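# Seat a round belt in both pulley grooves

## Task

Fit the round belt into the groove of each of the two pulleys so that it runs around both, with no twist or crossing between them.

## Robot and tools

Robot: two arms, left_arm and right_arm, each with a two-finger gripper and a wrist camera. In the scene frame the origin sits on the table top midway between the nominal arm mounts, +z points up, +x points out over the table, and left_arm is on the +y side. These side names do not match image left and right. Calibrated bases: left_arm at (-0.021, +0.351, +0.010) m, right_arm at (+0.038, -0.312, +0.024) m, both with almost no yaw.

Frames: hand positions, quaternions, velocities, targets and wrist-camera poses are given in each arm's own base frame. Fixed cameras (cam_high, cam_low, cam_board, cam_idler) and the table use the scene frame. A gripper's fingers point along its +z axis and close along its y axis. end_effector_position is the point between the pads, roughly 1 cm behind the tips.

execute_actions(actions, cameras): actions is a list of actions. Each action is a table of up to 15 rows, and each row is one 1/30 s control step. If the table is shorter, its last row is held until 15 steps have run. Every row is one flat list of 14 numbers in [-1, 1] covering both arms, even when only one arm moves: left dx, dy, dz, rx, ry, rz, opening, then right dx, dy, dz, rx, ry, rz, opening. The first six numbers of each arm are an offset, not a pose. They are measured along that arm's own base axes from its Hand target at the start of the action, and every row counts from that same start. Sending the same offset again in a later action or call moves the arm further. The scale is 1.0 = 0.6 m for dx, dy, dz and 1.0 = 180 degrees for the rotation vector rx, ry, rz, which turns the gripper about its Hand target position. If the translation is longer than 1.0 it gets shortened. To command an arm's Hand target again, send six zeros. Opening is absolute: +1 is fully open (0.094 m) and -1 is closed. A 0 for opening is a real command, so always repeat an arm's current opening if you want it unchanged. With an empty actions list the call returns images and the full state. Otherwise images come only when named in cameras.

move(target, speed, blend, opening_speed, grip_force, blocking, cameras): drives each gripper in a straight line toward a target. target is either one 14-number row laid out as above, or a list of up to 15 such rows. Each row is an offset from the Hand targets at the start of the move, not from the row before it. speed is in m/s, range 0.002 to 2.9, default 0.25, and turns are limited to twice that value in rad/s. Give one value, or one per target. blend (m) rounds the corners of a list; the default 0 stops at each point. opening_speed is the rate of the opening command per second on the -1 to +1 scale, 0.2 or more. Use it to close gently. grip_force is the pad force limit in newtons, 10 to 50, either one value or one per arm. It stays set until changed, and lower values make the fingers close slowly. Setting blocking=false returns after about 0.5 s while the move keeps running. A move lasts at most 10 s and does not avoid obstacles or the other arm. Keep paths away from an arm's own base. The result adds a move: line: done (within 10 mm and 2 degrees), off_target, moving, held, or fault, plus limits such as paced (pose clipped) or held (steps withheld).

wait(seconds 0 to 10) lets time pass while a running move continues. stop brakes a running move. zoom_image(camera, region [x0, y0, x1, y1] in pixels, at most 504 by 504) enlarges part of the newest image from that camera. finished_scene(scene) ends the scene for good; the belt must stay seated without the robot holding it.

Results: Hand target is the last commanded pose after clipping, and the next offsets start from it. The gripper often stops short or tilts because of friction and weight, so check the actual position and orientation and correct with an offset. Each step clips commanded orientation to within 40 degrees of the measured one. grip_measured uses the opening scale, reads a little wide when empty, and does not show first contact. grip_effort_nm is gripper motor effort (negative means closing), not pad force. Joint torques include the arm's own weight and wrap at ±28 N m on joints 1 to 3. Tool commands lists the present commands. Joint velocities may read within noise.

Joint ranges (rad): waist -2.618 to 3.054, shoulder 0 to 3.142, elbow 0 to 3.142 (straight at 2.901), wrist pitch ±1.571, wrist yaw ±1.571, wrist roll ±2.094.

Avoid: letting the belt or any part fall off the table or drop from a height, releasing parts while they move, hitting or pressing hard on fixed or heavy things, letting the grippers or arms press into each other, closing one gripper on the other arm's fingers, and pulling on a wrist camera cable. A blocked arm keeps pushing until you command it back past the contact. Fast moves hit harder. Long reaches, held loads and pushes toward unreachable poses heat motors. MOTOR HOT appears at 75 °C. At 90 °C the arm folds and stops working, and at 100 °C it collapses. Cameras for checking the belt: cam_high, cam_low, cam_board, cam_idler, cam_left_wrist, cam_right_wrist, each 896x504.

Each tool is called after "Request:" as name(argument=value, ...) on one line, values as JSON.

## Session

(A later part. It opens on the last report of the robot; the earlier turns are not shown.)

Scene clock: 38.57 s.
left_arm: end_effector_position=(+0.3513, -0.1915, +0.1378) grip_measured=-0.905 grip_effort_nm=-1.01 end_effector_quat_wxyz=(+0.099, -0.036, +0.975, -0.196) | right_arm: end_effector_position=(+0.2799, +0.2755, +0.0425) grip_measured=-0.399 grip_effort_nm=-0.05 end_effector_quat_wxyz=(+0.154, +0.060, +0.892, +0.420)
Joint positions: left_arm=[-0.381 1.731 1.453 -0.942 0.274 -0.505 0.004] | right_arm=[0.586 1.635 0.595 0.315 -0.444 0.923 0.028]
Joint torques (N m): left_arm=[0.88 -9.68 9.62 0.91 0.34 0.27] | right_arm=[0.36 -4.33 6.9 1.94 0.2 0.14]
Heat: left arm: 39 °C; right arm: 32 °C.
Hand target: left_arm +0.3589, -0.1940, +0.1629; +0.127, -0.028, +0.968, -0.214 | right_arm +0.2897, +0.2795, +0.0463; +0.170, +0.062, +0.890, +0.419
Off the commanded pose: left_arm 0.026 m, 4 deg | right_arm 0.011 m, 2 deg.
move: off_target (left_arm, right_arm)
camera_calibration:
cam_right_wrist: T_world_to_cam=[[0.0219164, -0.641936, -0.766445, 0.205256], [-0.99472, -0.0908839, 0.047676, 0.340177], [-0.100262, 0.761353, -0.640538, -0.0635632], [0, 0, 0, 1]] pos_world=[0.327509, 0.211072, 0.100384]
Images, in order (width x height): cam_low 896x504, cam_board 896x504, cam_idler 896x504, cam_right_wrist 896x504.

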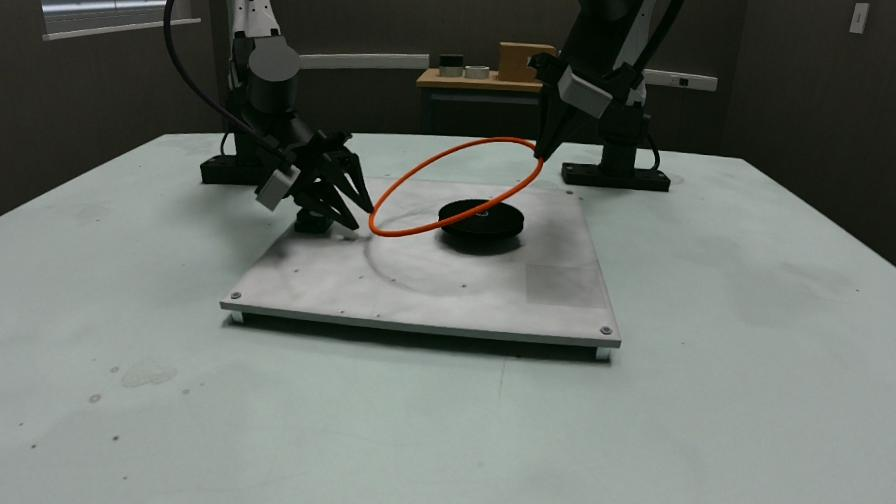

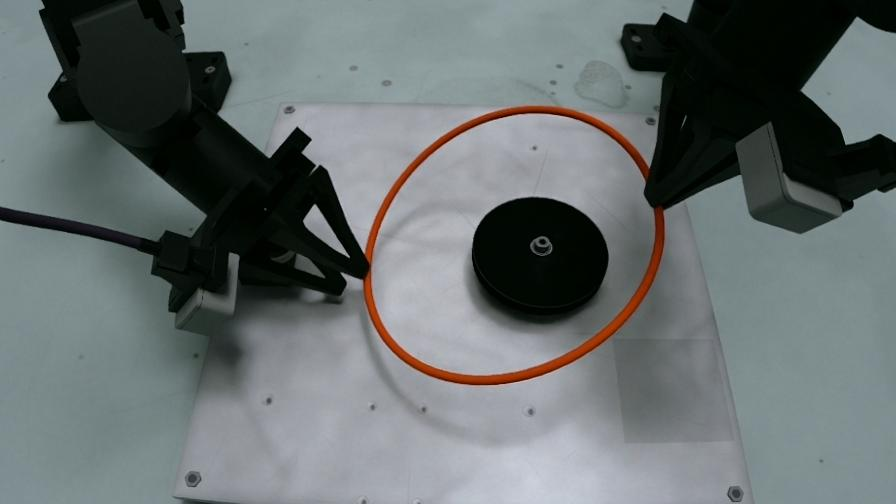

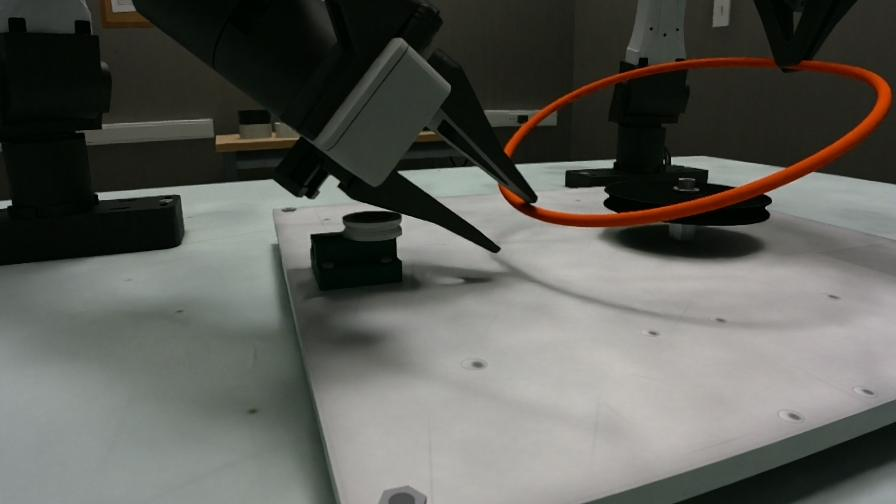

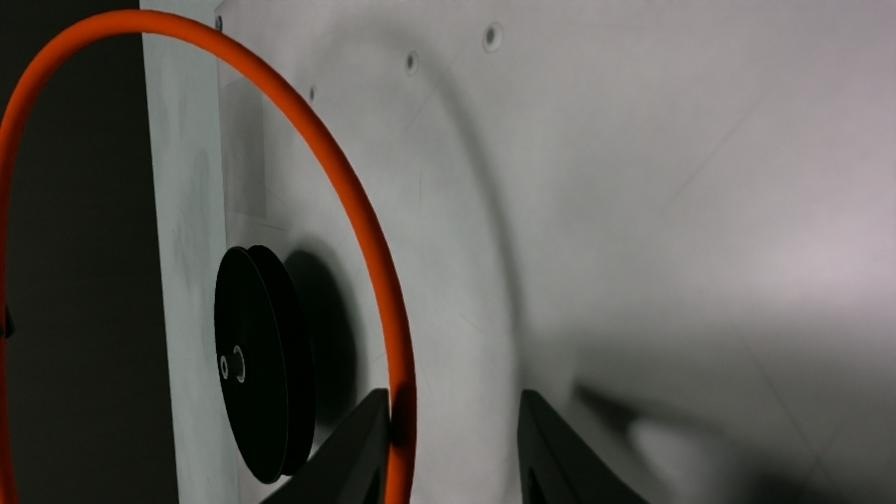

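Request:
move(target=[[0,0,0,0,0,0,-0.93,-0.022,-0.045,0.035,0,0,0,-0.35],[0,0,0,0,0,0,-0.93,-0.022,-0.03,0.062,0,0,0,-0.35],[0,0,0,0,0,0,-0.93,0.008,0.022,0.024,0,0,0,-0.35]], speed=0.06, cameras=["cam_board","cam_idler","cam_right_wrist"])

Request:
zoom_image(camera="cam_idler", region=[440, 150, 640, 290])

Scene clock: 44.17 s.
left_arm: end_effector_position=(+0.3513, -0.1915, +0.1378) grip_measured=-0.905 grip_effort_nm=-1.01 end_effector_quat_wxyz=(+0.099, -0.036, +0.975, -0.196) | right_arm: end_effector_position=(+0.2833, +0.2857, +0.0528) grip_measured=-0.352 grip_effort_nm=0.10 end_effector_quat_wxyz=(+0.152, +0.063, +0.895, +0.414)
Joint positions: left_arm=[-0.381 1.731 1.453 -0.942 0.274 -0.505 0.004] | right_arm=[0.614 1.627 0.656 0.24 -0.415 0.941 0.03]
Joint torques (N m): left_arm=[0.88 -9.68 9.62 0.9 0.34 0.27] | right_arm=[0.27 -4.38 7.64 1.99 0.09 0.09]
Heat: left arm: 39 °C; right arm: 33 °C.
Hand target: left_arm +0.3589, -0.1940, +0.1629; +0.127, -0.028, +0.968, -0.214 | right_arm +0.2945, +0.2927, +0.0608; +0.170, +0.062, +0.889, +0.420
Off the commanded pose: left_arm 0.026 m, 4 deg | right_arm 0.015 m, 2 deg.
move: off_target (left_arm, right_arm)
camera_calibration:
cam_right_wrist: T_world_to_cam=[[0.013459, -0.652096, -0.758017, 0.224523], [-0.994699, -0.0860225, 0.0563408, 0.342189], [-0.101946, 0.75324, -0.649797, -0.0611334], [0, 0, 0, 1]] pos_world=[0.331121, 0.221894, 0.111188]
Images, in order (width x height): cam_board 896x504, cam_idler 896x504, cam_right_wrist 896x504.

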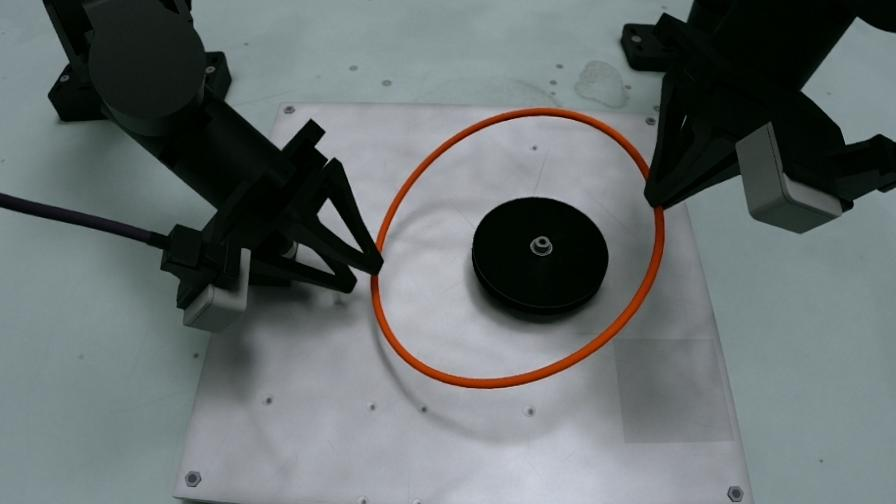

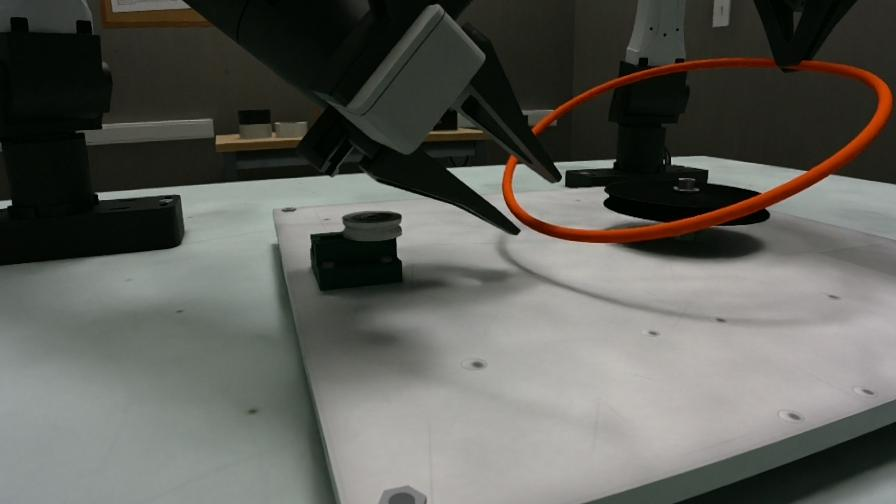

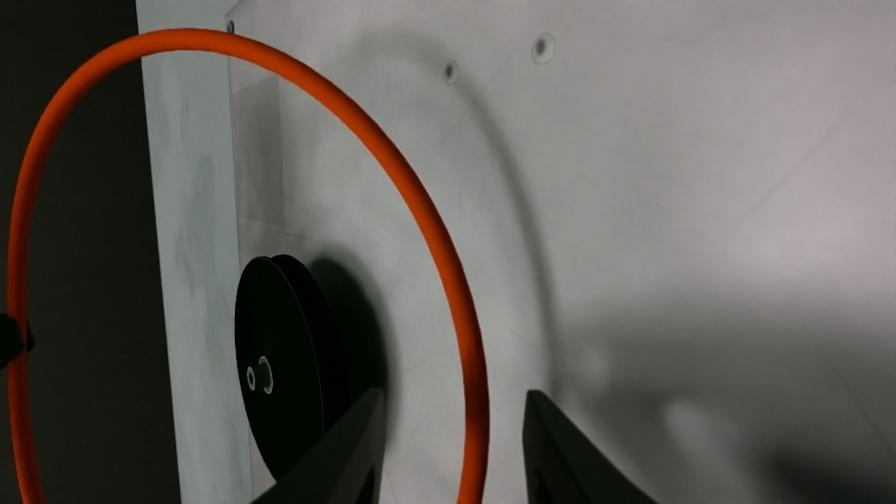

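Scaled by 2.520 from the camera's 896x504 image, which has a finer 1280x720 frame.

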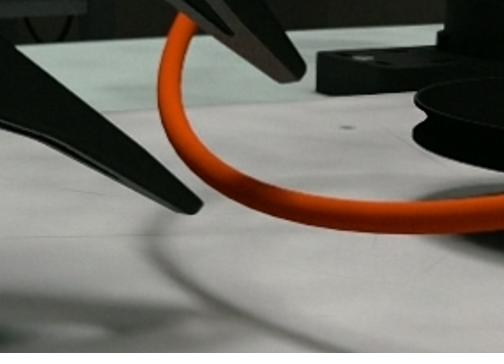

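Request:
move(target=[[0,0,0,0,0,0,-0.93,0.004,0.0085,-0.008,0,0,0,-0.35],[0,0,0,0,0,0,-0.93,0.004,0.0085,-0.008,0,0,0,-0.93]], speed=0.06, opening_speed=0.3, cameras=["cam_board","cam_idler","cam_right_wrist","cam_low"])

Request:
zoom_image(camera="cam_idler", region=[440, 150, 640, 290])

Scene clock: 48.00 s.
left_arm: end_effector_position=(+0.3513, -0.1915, +0.1378) grip_measured=-0.905 grip_effort_nm=-1.01 end_effector_quat_wxyz=(+0.099, -0.036, +0.975, -0.196) | right_arm: end_effector_position=(+0.2859, +0.2906, +0.0478) grip_measured=-0.928 grip_effort_nm=-0.06 end_effector_quat_wxyz=(+0.152, +0.063, +0.896, +0.413)
Joint positions: left_arm=[-0.381 1.731 1.453 -0.942 0.274 -0.505 0.004] | right_arm=[0.623 1.661 0.666 0.265 -0.407 0.948 0.003]
Joint torques (N m): left_arm=[0.9 -9.68 9.62 0.9 0.34 0.27] | right_arm=[0.29 -4.62 7.83 2.05 0.11 0.13]
Heat: left arm: 39 °C; right arm: 33 °C.
Hand target: left_arm +0.3589, -0.1940, +0.1629; +0.127, -0.028, +0.968, -0.214 | right_arm +0.2969, +0.2977, +0.0558; +0.170, +0.062, +0.890, +0.419
Off the commanded pose: left_arm 0.026 m, 4 deg | right_arm 0.016 m, 2 deg.
move: off_target (left_arm, right_arm); target 2's new opening was sent with right_arm's hand 0.016 m and 2 deg from that target
camera_calibration:
cam_right_wrist: T_world_to_cam=[[0.0126472, -0.652722, -0.757492, 0.224186], [-0.99473, -0.0852974, 0.0568915, 0.345258], [-0.101746, 0.752781, -0.65036, -0.0676363], [0, 0, 0, 1]] pos_world=[0.333721, 0.226696, 0.106189]
Images, in order (width x height): cam_low 896x504, cam_board 896x504, cam_idler 896x504, cam_right_wrist 896x504.

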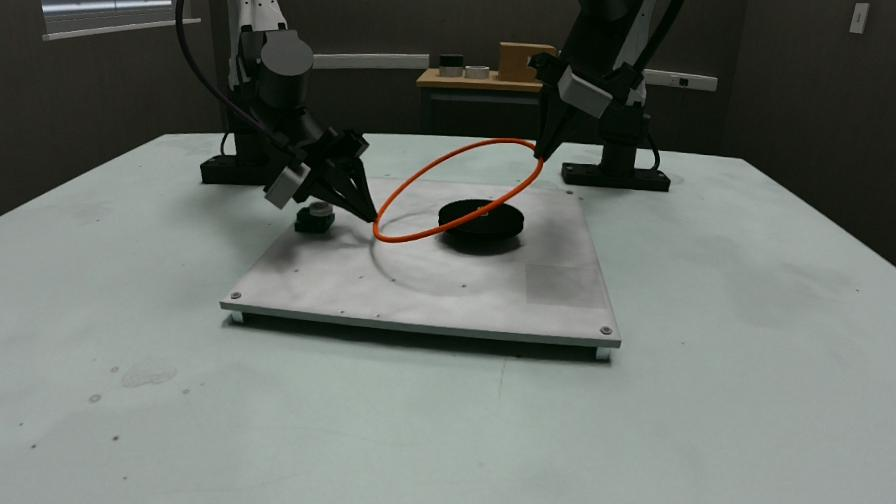

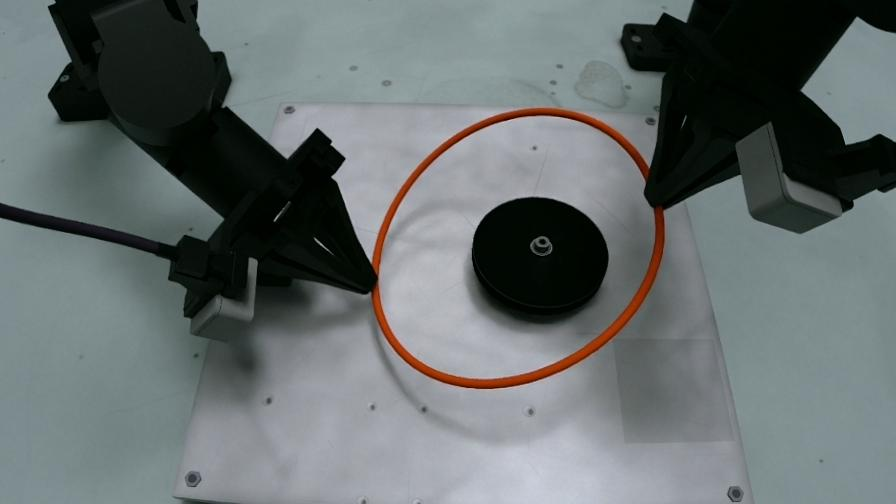

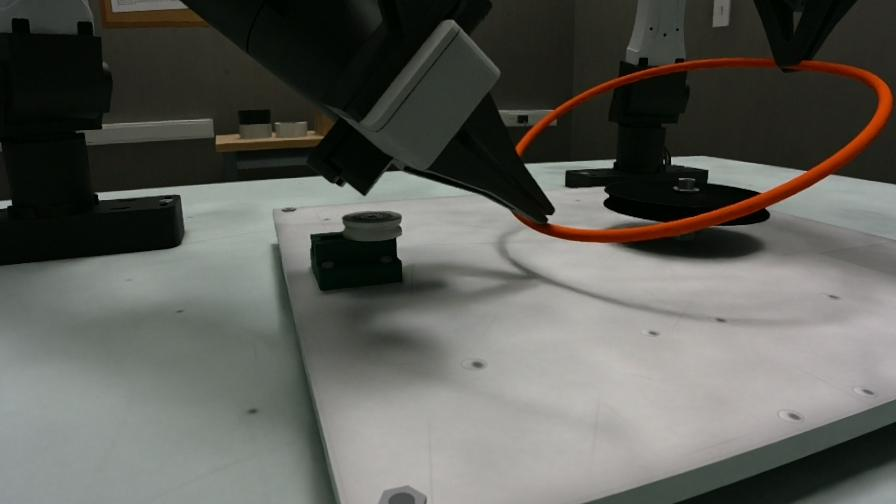

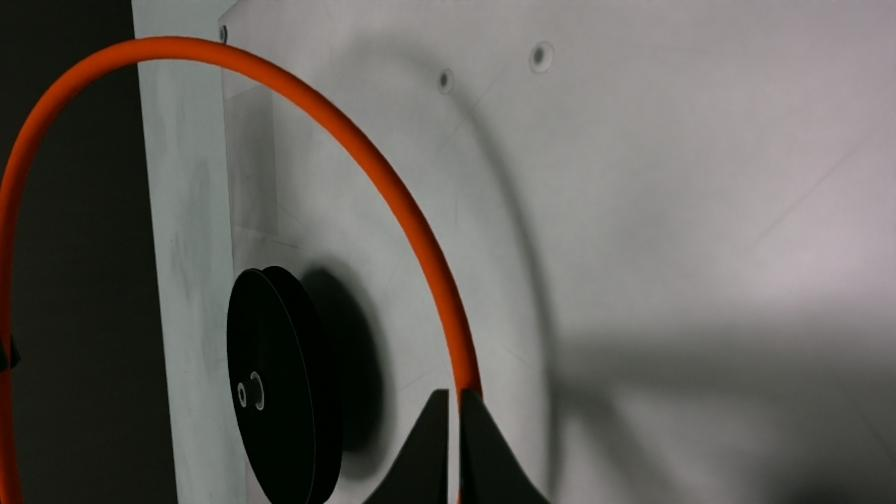

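Scaled by 2.520 from the camera's 896x504 image, which has a finer 1280x720 frame.

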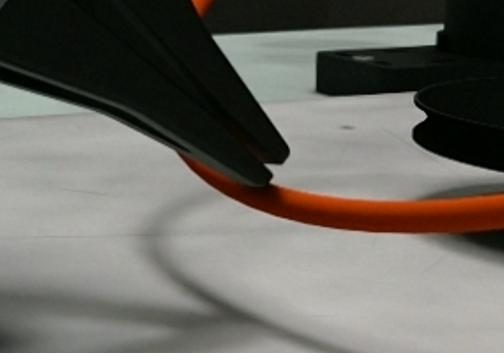

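Request:
execute_actions(actions=[])

Request:
zoom_image(camera="cam_right_wrist", region=[250, 150, 700, 504])

Request:
zoom_image(camera="cam_idler", region=[150, 20, 650, 400])

Scene clock: 53.40 s.
left_arm: end_effector_position=(+0.3513, -0.1915, +0.1378) grip_measured=-0.905 grip_effort_nm=-1.01 end_effector_quat_wxyz=(+0.099, -0.036, +0.975, -0.196) | right_arm: end_effector_position=(+0.2859, +0.2906, +0.0478) grip_measured=-0.928 grip_effort_nm=-0.06 end_effector_quat_wxyz=(+0.152, +0.063, +0.896, +0.413)
Joint positions: left_arm=[-0.381 1.731 1.453 -0.942 0.274 -0.505 0.004] | right_arm=[0.623 1.661 0.666 0.265 -0.407 0.948 0.003]
Joint velocities: within noise
Joint torques (N m): left_arm=[0.88 -9.68 9.62 0.91 0.34 0.27] | right_arm=[0.49 -4.64 7.71 2.01 0.14 0.1]
Motor temperatures (°C): left_arm=[27 39 36 32 25 25 28] | right_arm=[26 33 31 32 24 27 26]
Heat: left arm: 39 °C; right arm: 33 °C.
Hand target: left_arm +0.3589, -0.1940, +0.1629; +0.127, -0.028, +0.968, -0.214 | right_arm +0.2969, +0.2977, +0.0558; +0.170, +0.062, +0.890, +0.419
Tool commands: left_gripper/opening=-0.93 right_gripper/opening=-0.93
Off the commanded pose: left_arm 0.026 m, 4 deg | right_arm 0.016 m, 2 deg.
camera_calibration:
cam_left_wrist: T_world_to_cam=[[0.0323126, -0.922068, 0.385677, -0.242222], [-0.977169, 0.0519296, 0.206021, 0.365785], [-0.209993, -0.383528, -0.899338, 0.21061], [0, 0, 0, 1]] pos_world=[0.409487, -0.161565, 0.20747]
cam_right_wrist: T_world_to_cam=[[0.0126472, -0.652722, -0.757492, 0.224186], [-0.99473, -0.0852974, 0.0568915, 0.345258], [-0.101746, 0.752781, -0.65036, -0.0676363], [0, 0, 0, 1]] pos_world=[0.333721, 0.226696, 0.106189]

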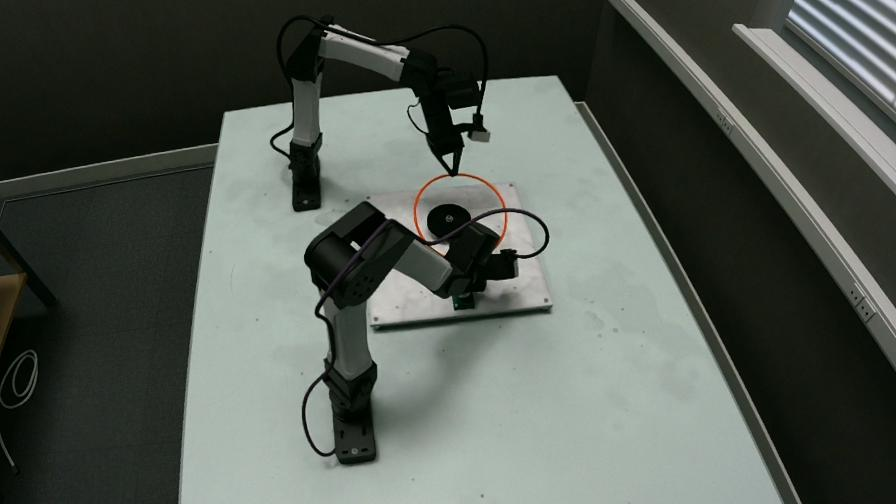

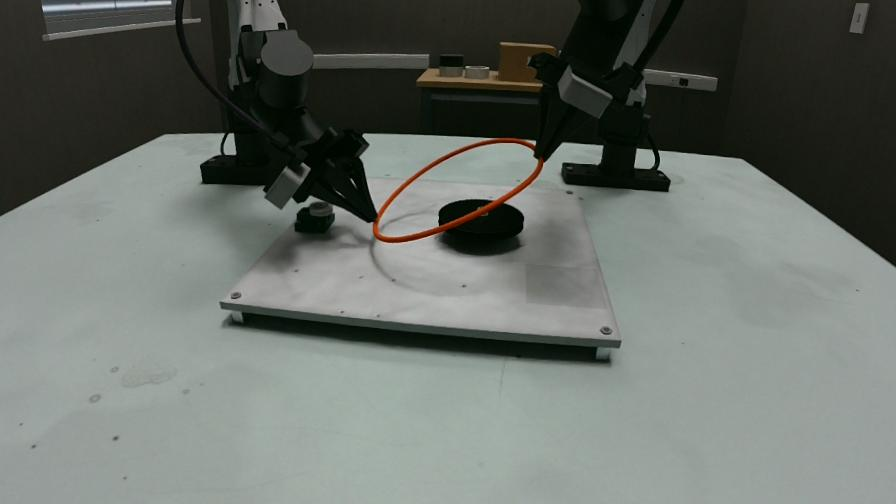

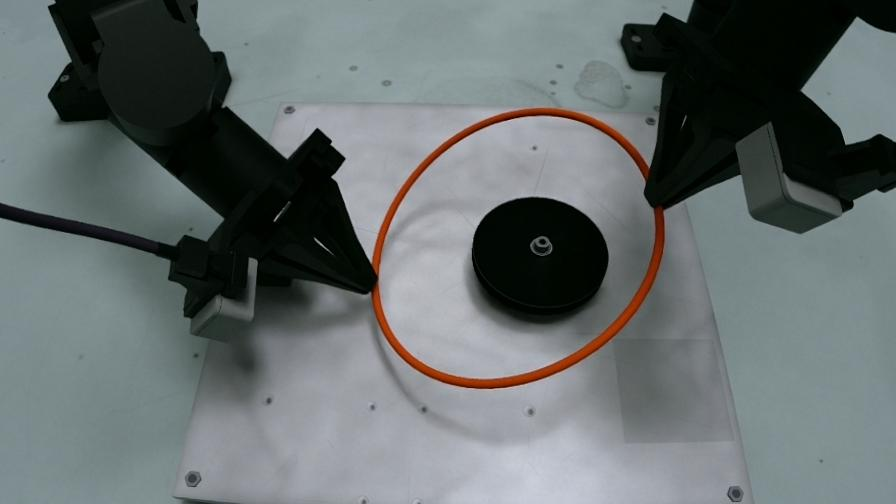

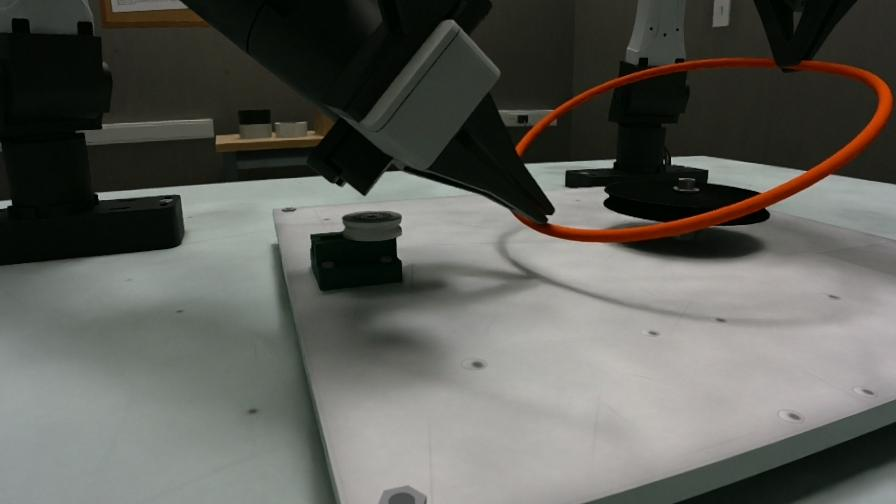

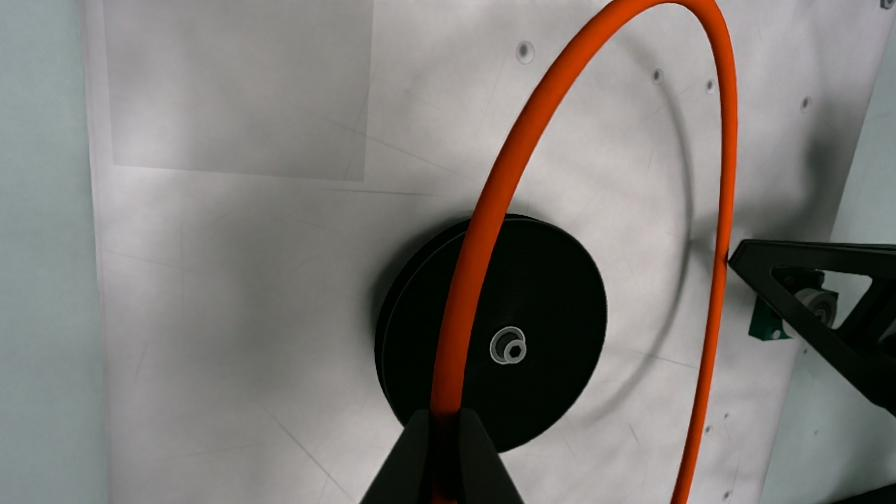

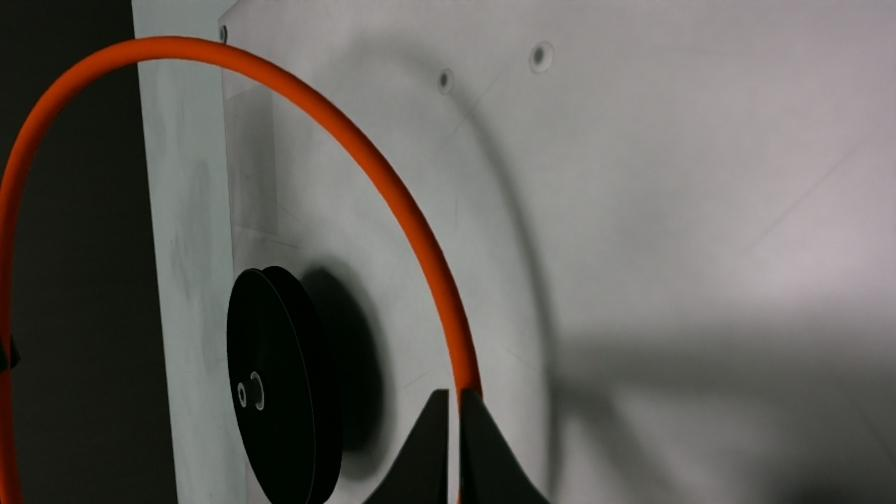

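Scaled by 1.120 from the camera's 896x504 image, which has a finer 1280x720 frame.

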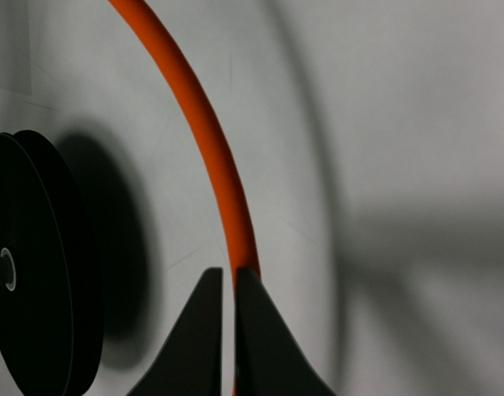

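Scaled by 1.008 from the camera's 896x504 image, which has a finer 1280x720 frame.

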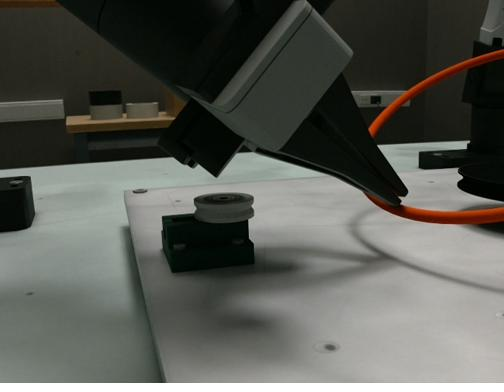

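Request:
move(target=[[0,0,0,0,0,0,-0.93,-0.021,-0.043,0.035,0,0,0,-0.35],[0,0,0,0,0,0,-0.93,-0.0135,-0.035,0.015,0,0,0,-0.35],[0,0,0,0,0,0,-0.93,0.0075,0.0083,-0.02,0,0,0,-0.35]], speed=0.1, cameras=["cam_idler","cam_right_wrist","cam_board"])

Scene clock: 56.70 s.
left_arm: end_effector_position=(+0.3513, -0.1915, +0.1378) grip_measured=-0.905 grip_effort_nm=-1.01 end_effector_quat_wxyz=(+0.099, -0.036, +0.975, -0.196) | right_arm: end_effector_position=(+0.2901, +0.2962, +0.0368) grip_measured=-0.352 grip_effort_nm=0.10 end_effector_quat_wxyz=(+0.152, +0.062, +0.896, +0.414)
Joint positions: left_arm=[-0.381 1.731 1.453 -0.942 0.274 -0.505 0.004] | right_arm=[0.63 1.722 0.675 0.319 -0.404 0.951 0.03]
Joint torques (N m): left_arm=[0.88 -9.69 9.62 0.9 0.34 0.27] | right_arm=[0.12 -4.96 7.24 2.06 0.16 0.11]
Heat: left arm: 39 °C; right arm: 33 °C.
Hand target: left_arm +0.3589, -0.1940, +0.1629; +0.127, -0.028, +0.968, -0.214 | right_arm +0.3014, +0.3027, +0.0439; +0.170, +0.062, +0.890, +0.419
Off the commanded pose: left_arm 0.026 m, 4 deg | right_arm 0.015 m, 2 deg.
move: off_target (left_arm, right_arm)
camera_calibration:
cam_right_wrist: T_world_to_cam=[[0.0148225, -0.652111, -0.757978, 0.21869], [-0.994578, -0.0876531, 0.0559613, 0.351132], [-0.102932, 0.753039, -0.649875, -0.0783591], [0, 0, 0, 1]] pos_world=[0.337921, 0.232395, 0.0951886]
Images, in order (width x height): cam_board 896x504, cam_idler 896x504, cam_right_wrist 896x504.

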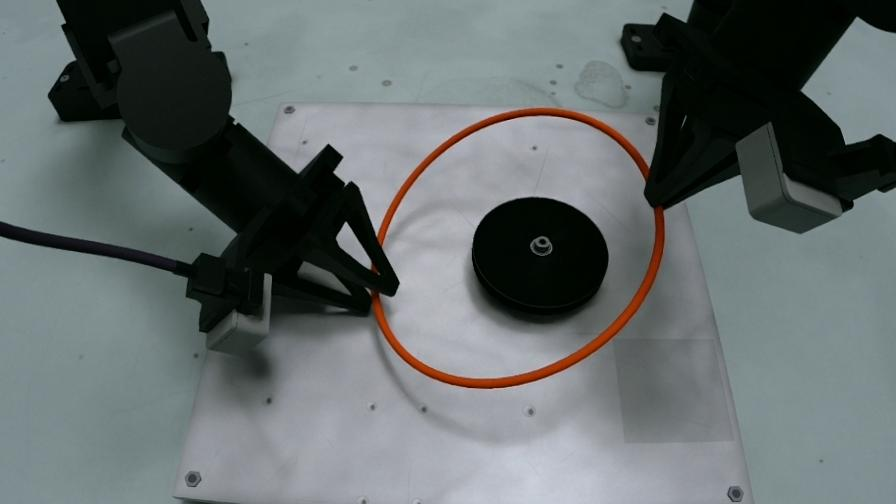

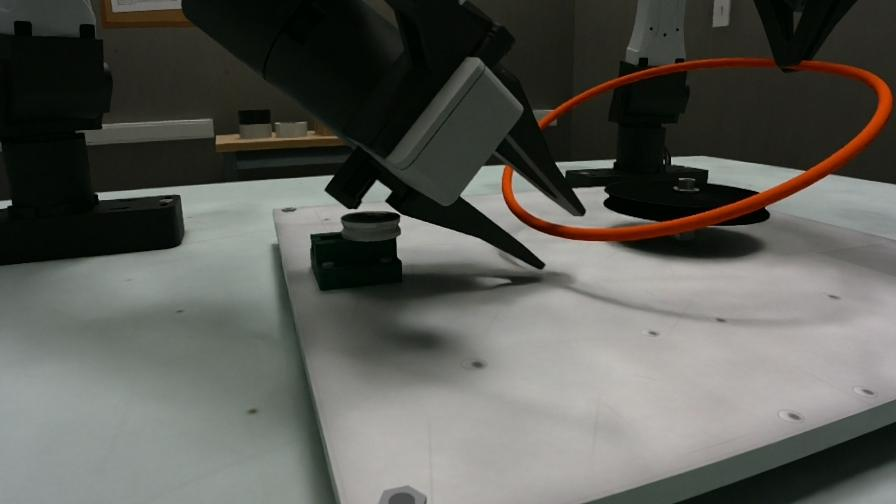

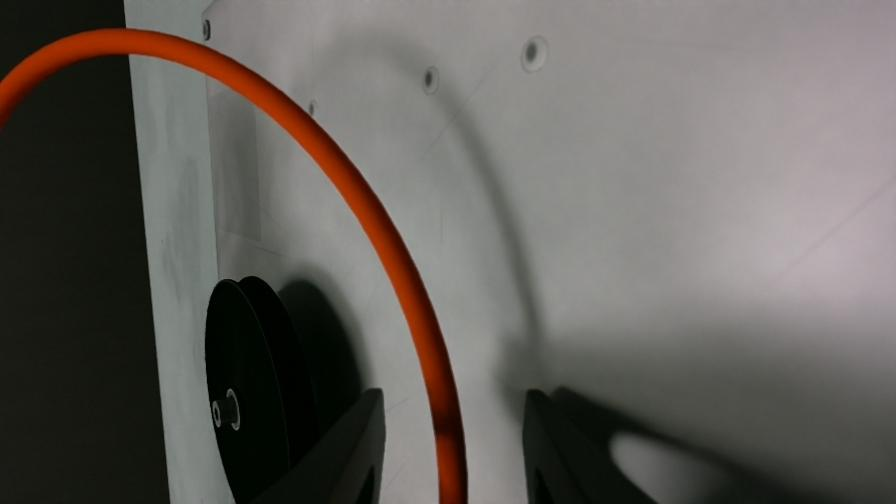

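Belt now centred between fingers. Close.

Request:
move(target=[0,0,0,0,0,0,-0.93,0,0,0,0,0,0,-0.95], opening_speed=0.6, cameras=["cam_idler","cam_right_wrist"])

Scene clock: 58.27 s.
left_arm: end_effector_position=(+0.3513, -0.1915, +0.1378) grip_measured=-0.905 grip_effort_nm=-1.01 end_effector_quat_wxyz=(+0.099, -0.036, +0.975, -0.196) | right_arm: end_effector_position=(+0.2903, +0.2963, +0.0369) grip_measured=-0.893 grip_effort_nm=-0.95 end_effector_quat_wxyz=(+0.152, +0.062, +0.895, +0.414)
Joint positions: left_arm=[-0.381 1.731 1.453 -0.942 0.274 -0.505 0.004] | right_arm=[0.63 1.722 0.675 0.321 -0.404 0.952 0.005]
Joint torques (N m): left_arm=[0.88 -9.68 9.61 0.9 0.34 0.27] | right_arm=[0.32 -4.85 7.41 2 0.13 0.11]
Heat: left arm: 39 °C; right arm: 33 °C.
Hand target: left_arm +0.3589, -0.1940, +0.1629; +0.127, -0.028, +0.968, -0.214 | right_arm +0.3015, +0.3027, +0.0440; +0.170, +0.062, +0.890, +0.419
Off the commanded pose: left_arm 0.026 m, 4 deg | right_arm 0.015 m, 2 deg.
move: off_target (left_arm, right_arm)
camera_calibration:
cam_right_wrist: T_world_to_cam=[[0.0150454, -0.651728, -0.758304, 0.218693], [-0.994668, -0.0871412, 0.0551588, 0.35132], [-0.102028, 0.753431, -0.649563, -0.0787745], [0, 0, 0, 1]] pos_world=[0.338119, 0.232494, 0.0952887]
Images, in order (width x height): cam_idler 896x504, cam_right_wrist 896x504.

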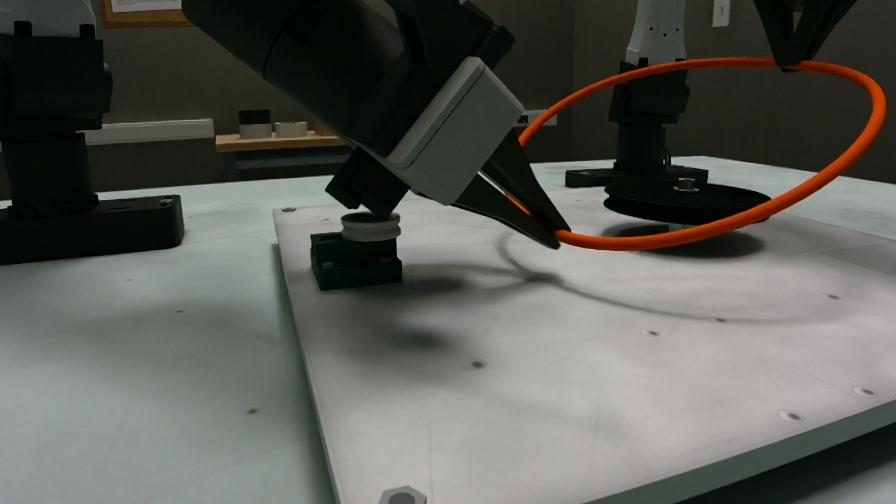

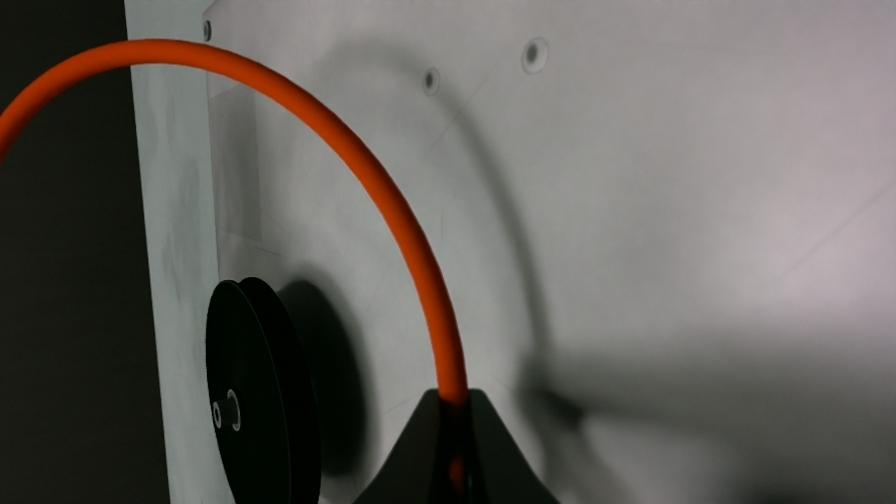

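Request:
move(target=[0,0.022,-0.08,0,0,0,-0.95,0,-0.01,0.075,0,0,0,-0.95], speed=0.06, cameras=["cam_low","cam_board","cam_idler"])

Scene clock: 60.40 s.
left_arm: end_effector_position=(+0.3561, -0.1806, +0.1052) grip_measured=-0.905 grip_effort_nm=-1.01 end_effector_quat_wxyz=(+0.109, -0.035, +0.973, -0.202) | right_arm: end_effector_position=(+0.2911, +0.2943, +0.0688) grip_measured=-0.895 grip_effort_nm=-1.01 end_effector_quat_wxyz=(+0.147, +0.066, +0.898, +0.408)
Joint positions: left_arm=[-0.345 1.729 1.313 -0.788 0.289 -0.471 0.004] | right_arm=[0.625 1.621 0.745 0.131 -0.404 0.952 0.005]
Joint torques (N m): left_arm=[0.91 -9.42 5.53 1.16 0.33 0.28] | right_arm=[-0.88 -8.08 7.99 1.69 0.05 -0.04]
Heat: left arm: 39 °C; right arm: 33 °C.
Hand target: left_arm +0.3590, -0.1808, +0.1150; +0.127, -0.028, +0.968, -0.215 | right_arm +0.3015, +0.2967, +0.0890; +0.170, +0.062, +0.889, +0.419
Off the commanded pose: left_arm 0.010 m, 3 deg | right_arm 0.023 m, 3 deg.
move: off_target (left_arm, right_arm)
Images, in order (width x height): cam_low 896x504, cam_board 896x504, cam_idler 896x504.

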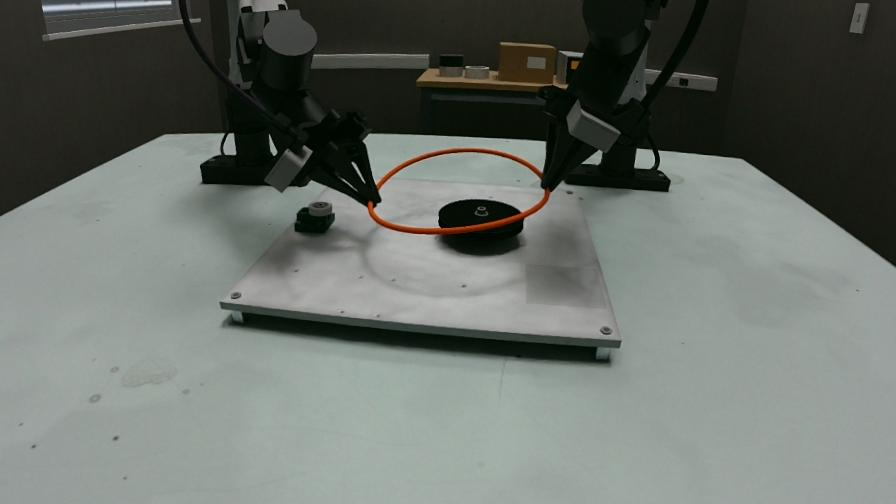

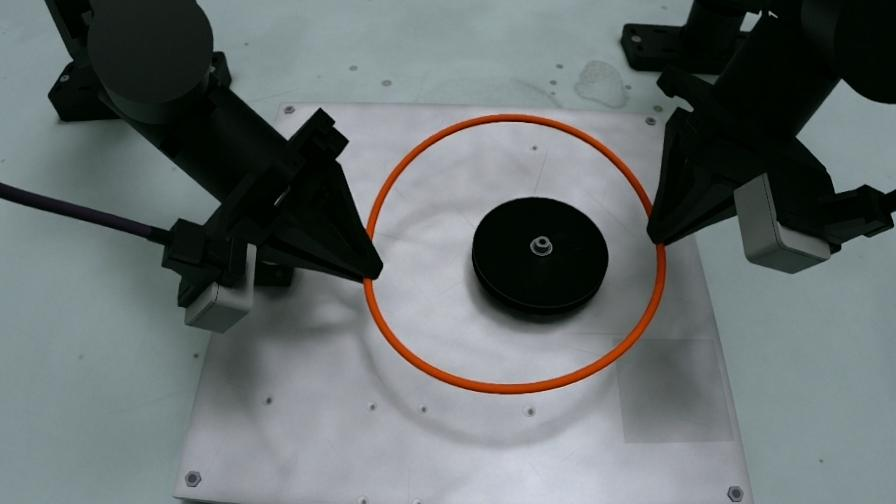

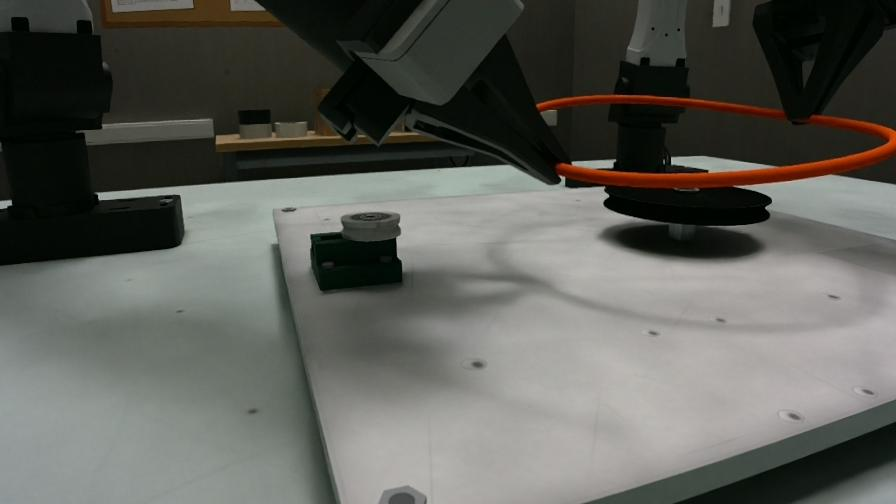

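Request:
move(target=[[0,0,0,0,0,0,-0.3,0,0,0,0,0,0,-0.95],[-0.02,0.12,0.10,0,0,0,-0.3,0,0,0,0,0,0,-0.95],[-0.02,0.25,0.2,0,0,0,-0.3,0,0,0,0,0,0,-0.95]], speed=0.2, opening_speed=1.0, cameras=["cam_low","cam_board","cam_idler"])

Scene clock: 64.30 s.
left_arm: end_effector_position=(+0.3421, -0.0299, +0.2237) grip_measured=-0.302 grip_effort_nm=0.14 end_effector_quat_wxyz=(+0.111, -0.038, +0.971, -0.209) | right_arm: end_effector_position=(+0.2907, +0.2941, +0.0683) grip_measured=-0.895 grip_effort_nm=-1.01 end_effector_quat_wxyz=(+0.146, +0.067, +0.899, +0.407)
Joint positions: left_arm=[0.129 1.68 1.741 -1.433 0.437 0.007 0.033] | right_arm=[0.625 1.621 0.745 0.128 -0.404 0.952 0.005]
Joint torques (N m): left_arm=[0.43 -6.04 9.25 0.56 0.47 0.29] | right_arm=[-0.92 -8.18 8.03 1.77 0 -0.05]
Heat: left arm: 40 °C; right arm: 33 °C.
Hand target: left_arm +0.3469, -0.0308, +0.2350; +0.127, -0.028, +0.968, -0.215 | right_arm +0.3015, +0.2967, +0.0890; +0.170, +0.062, +0.889, +0.419
Off the commanded pose: left_arm 0.012 m, 2 deg | right_arm 0.024 m, 3 deg.
move: off_target (left_arm, right_arm)
Images, in order (width x height): cam_low 896x504, cam_board 896x504, cam_idler 896x504.

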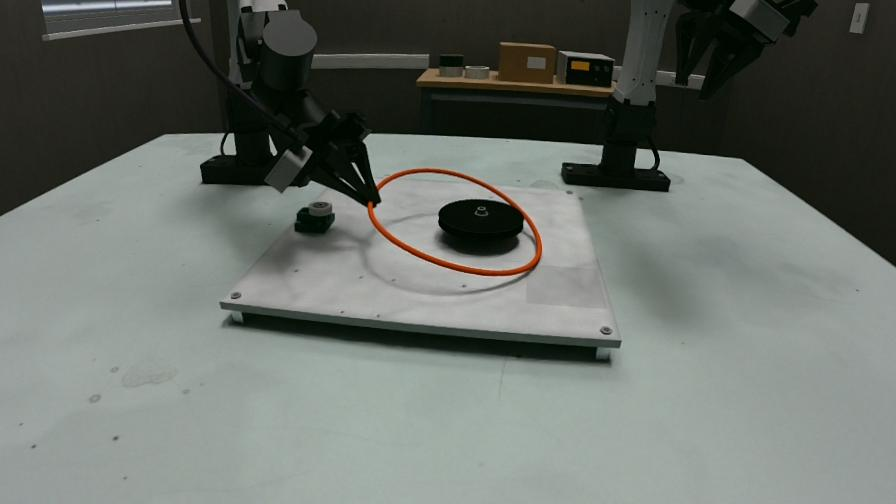

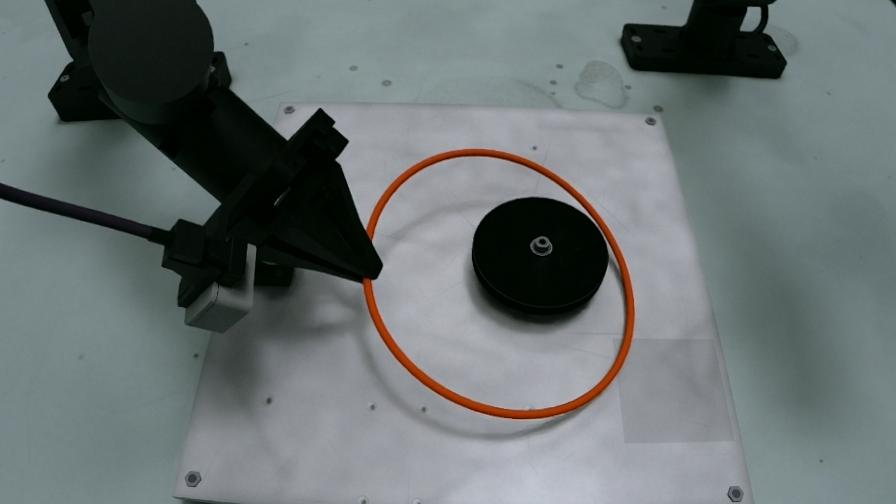

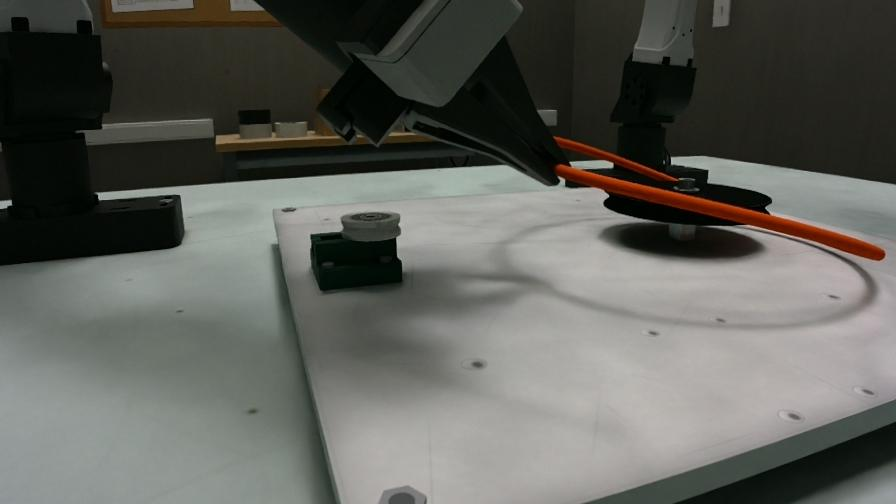

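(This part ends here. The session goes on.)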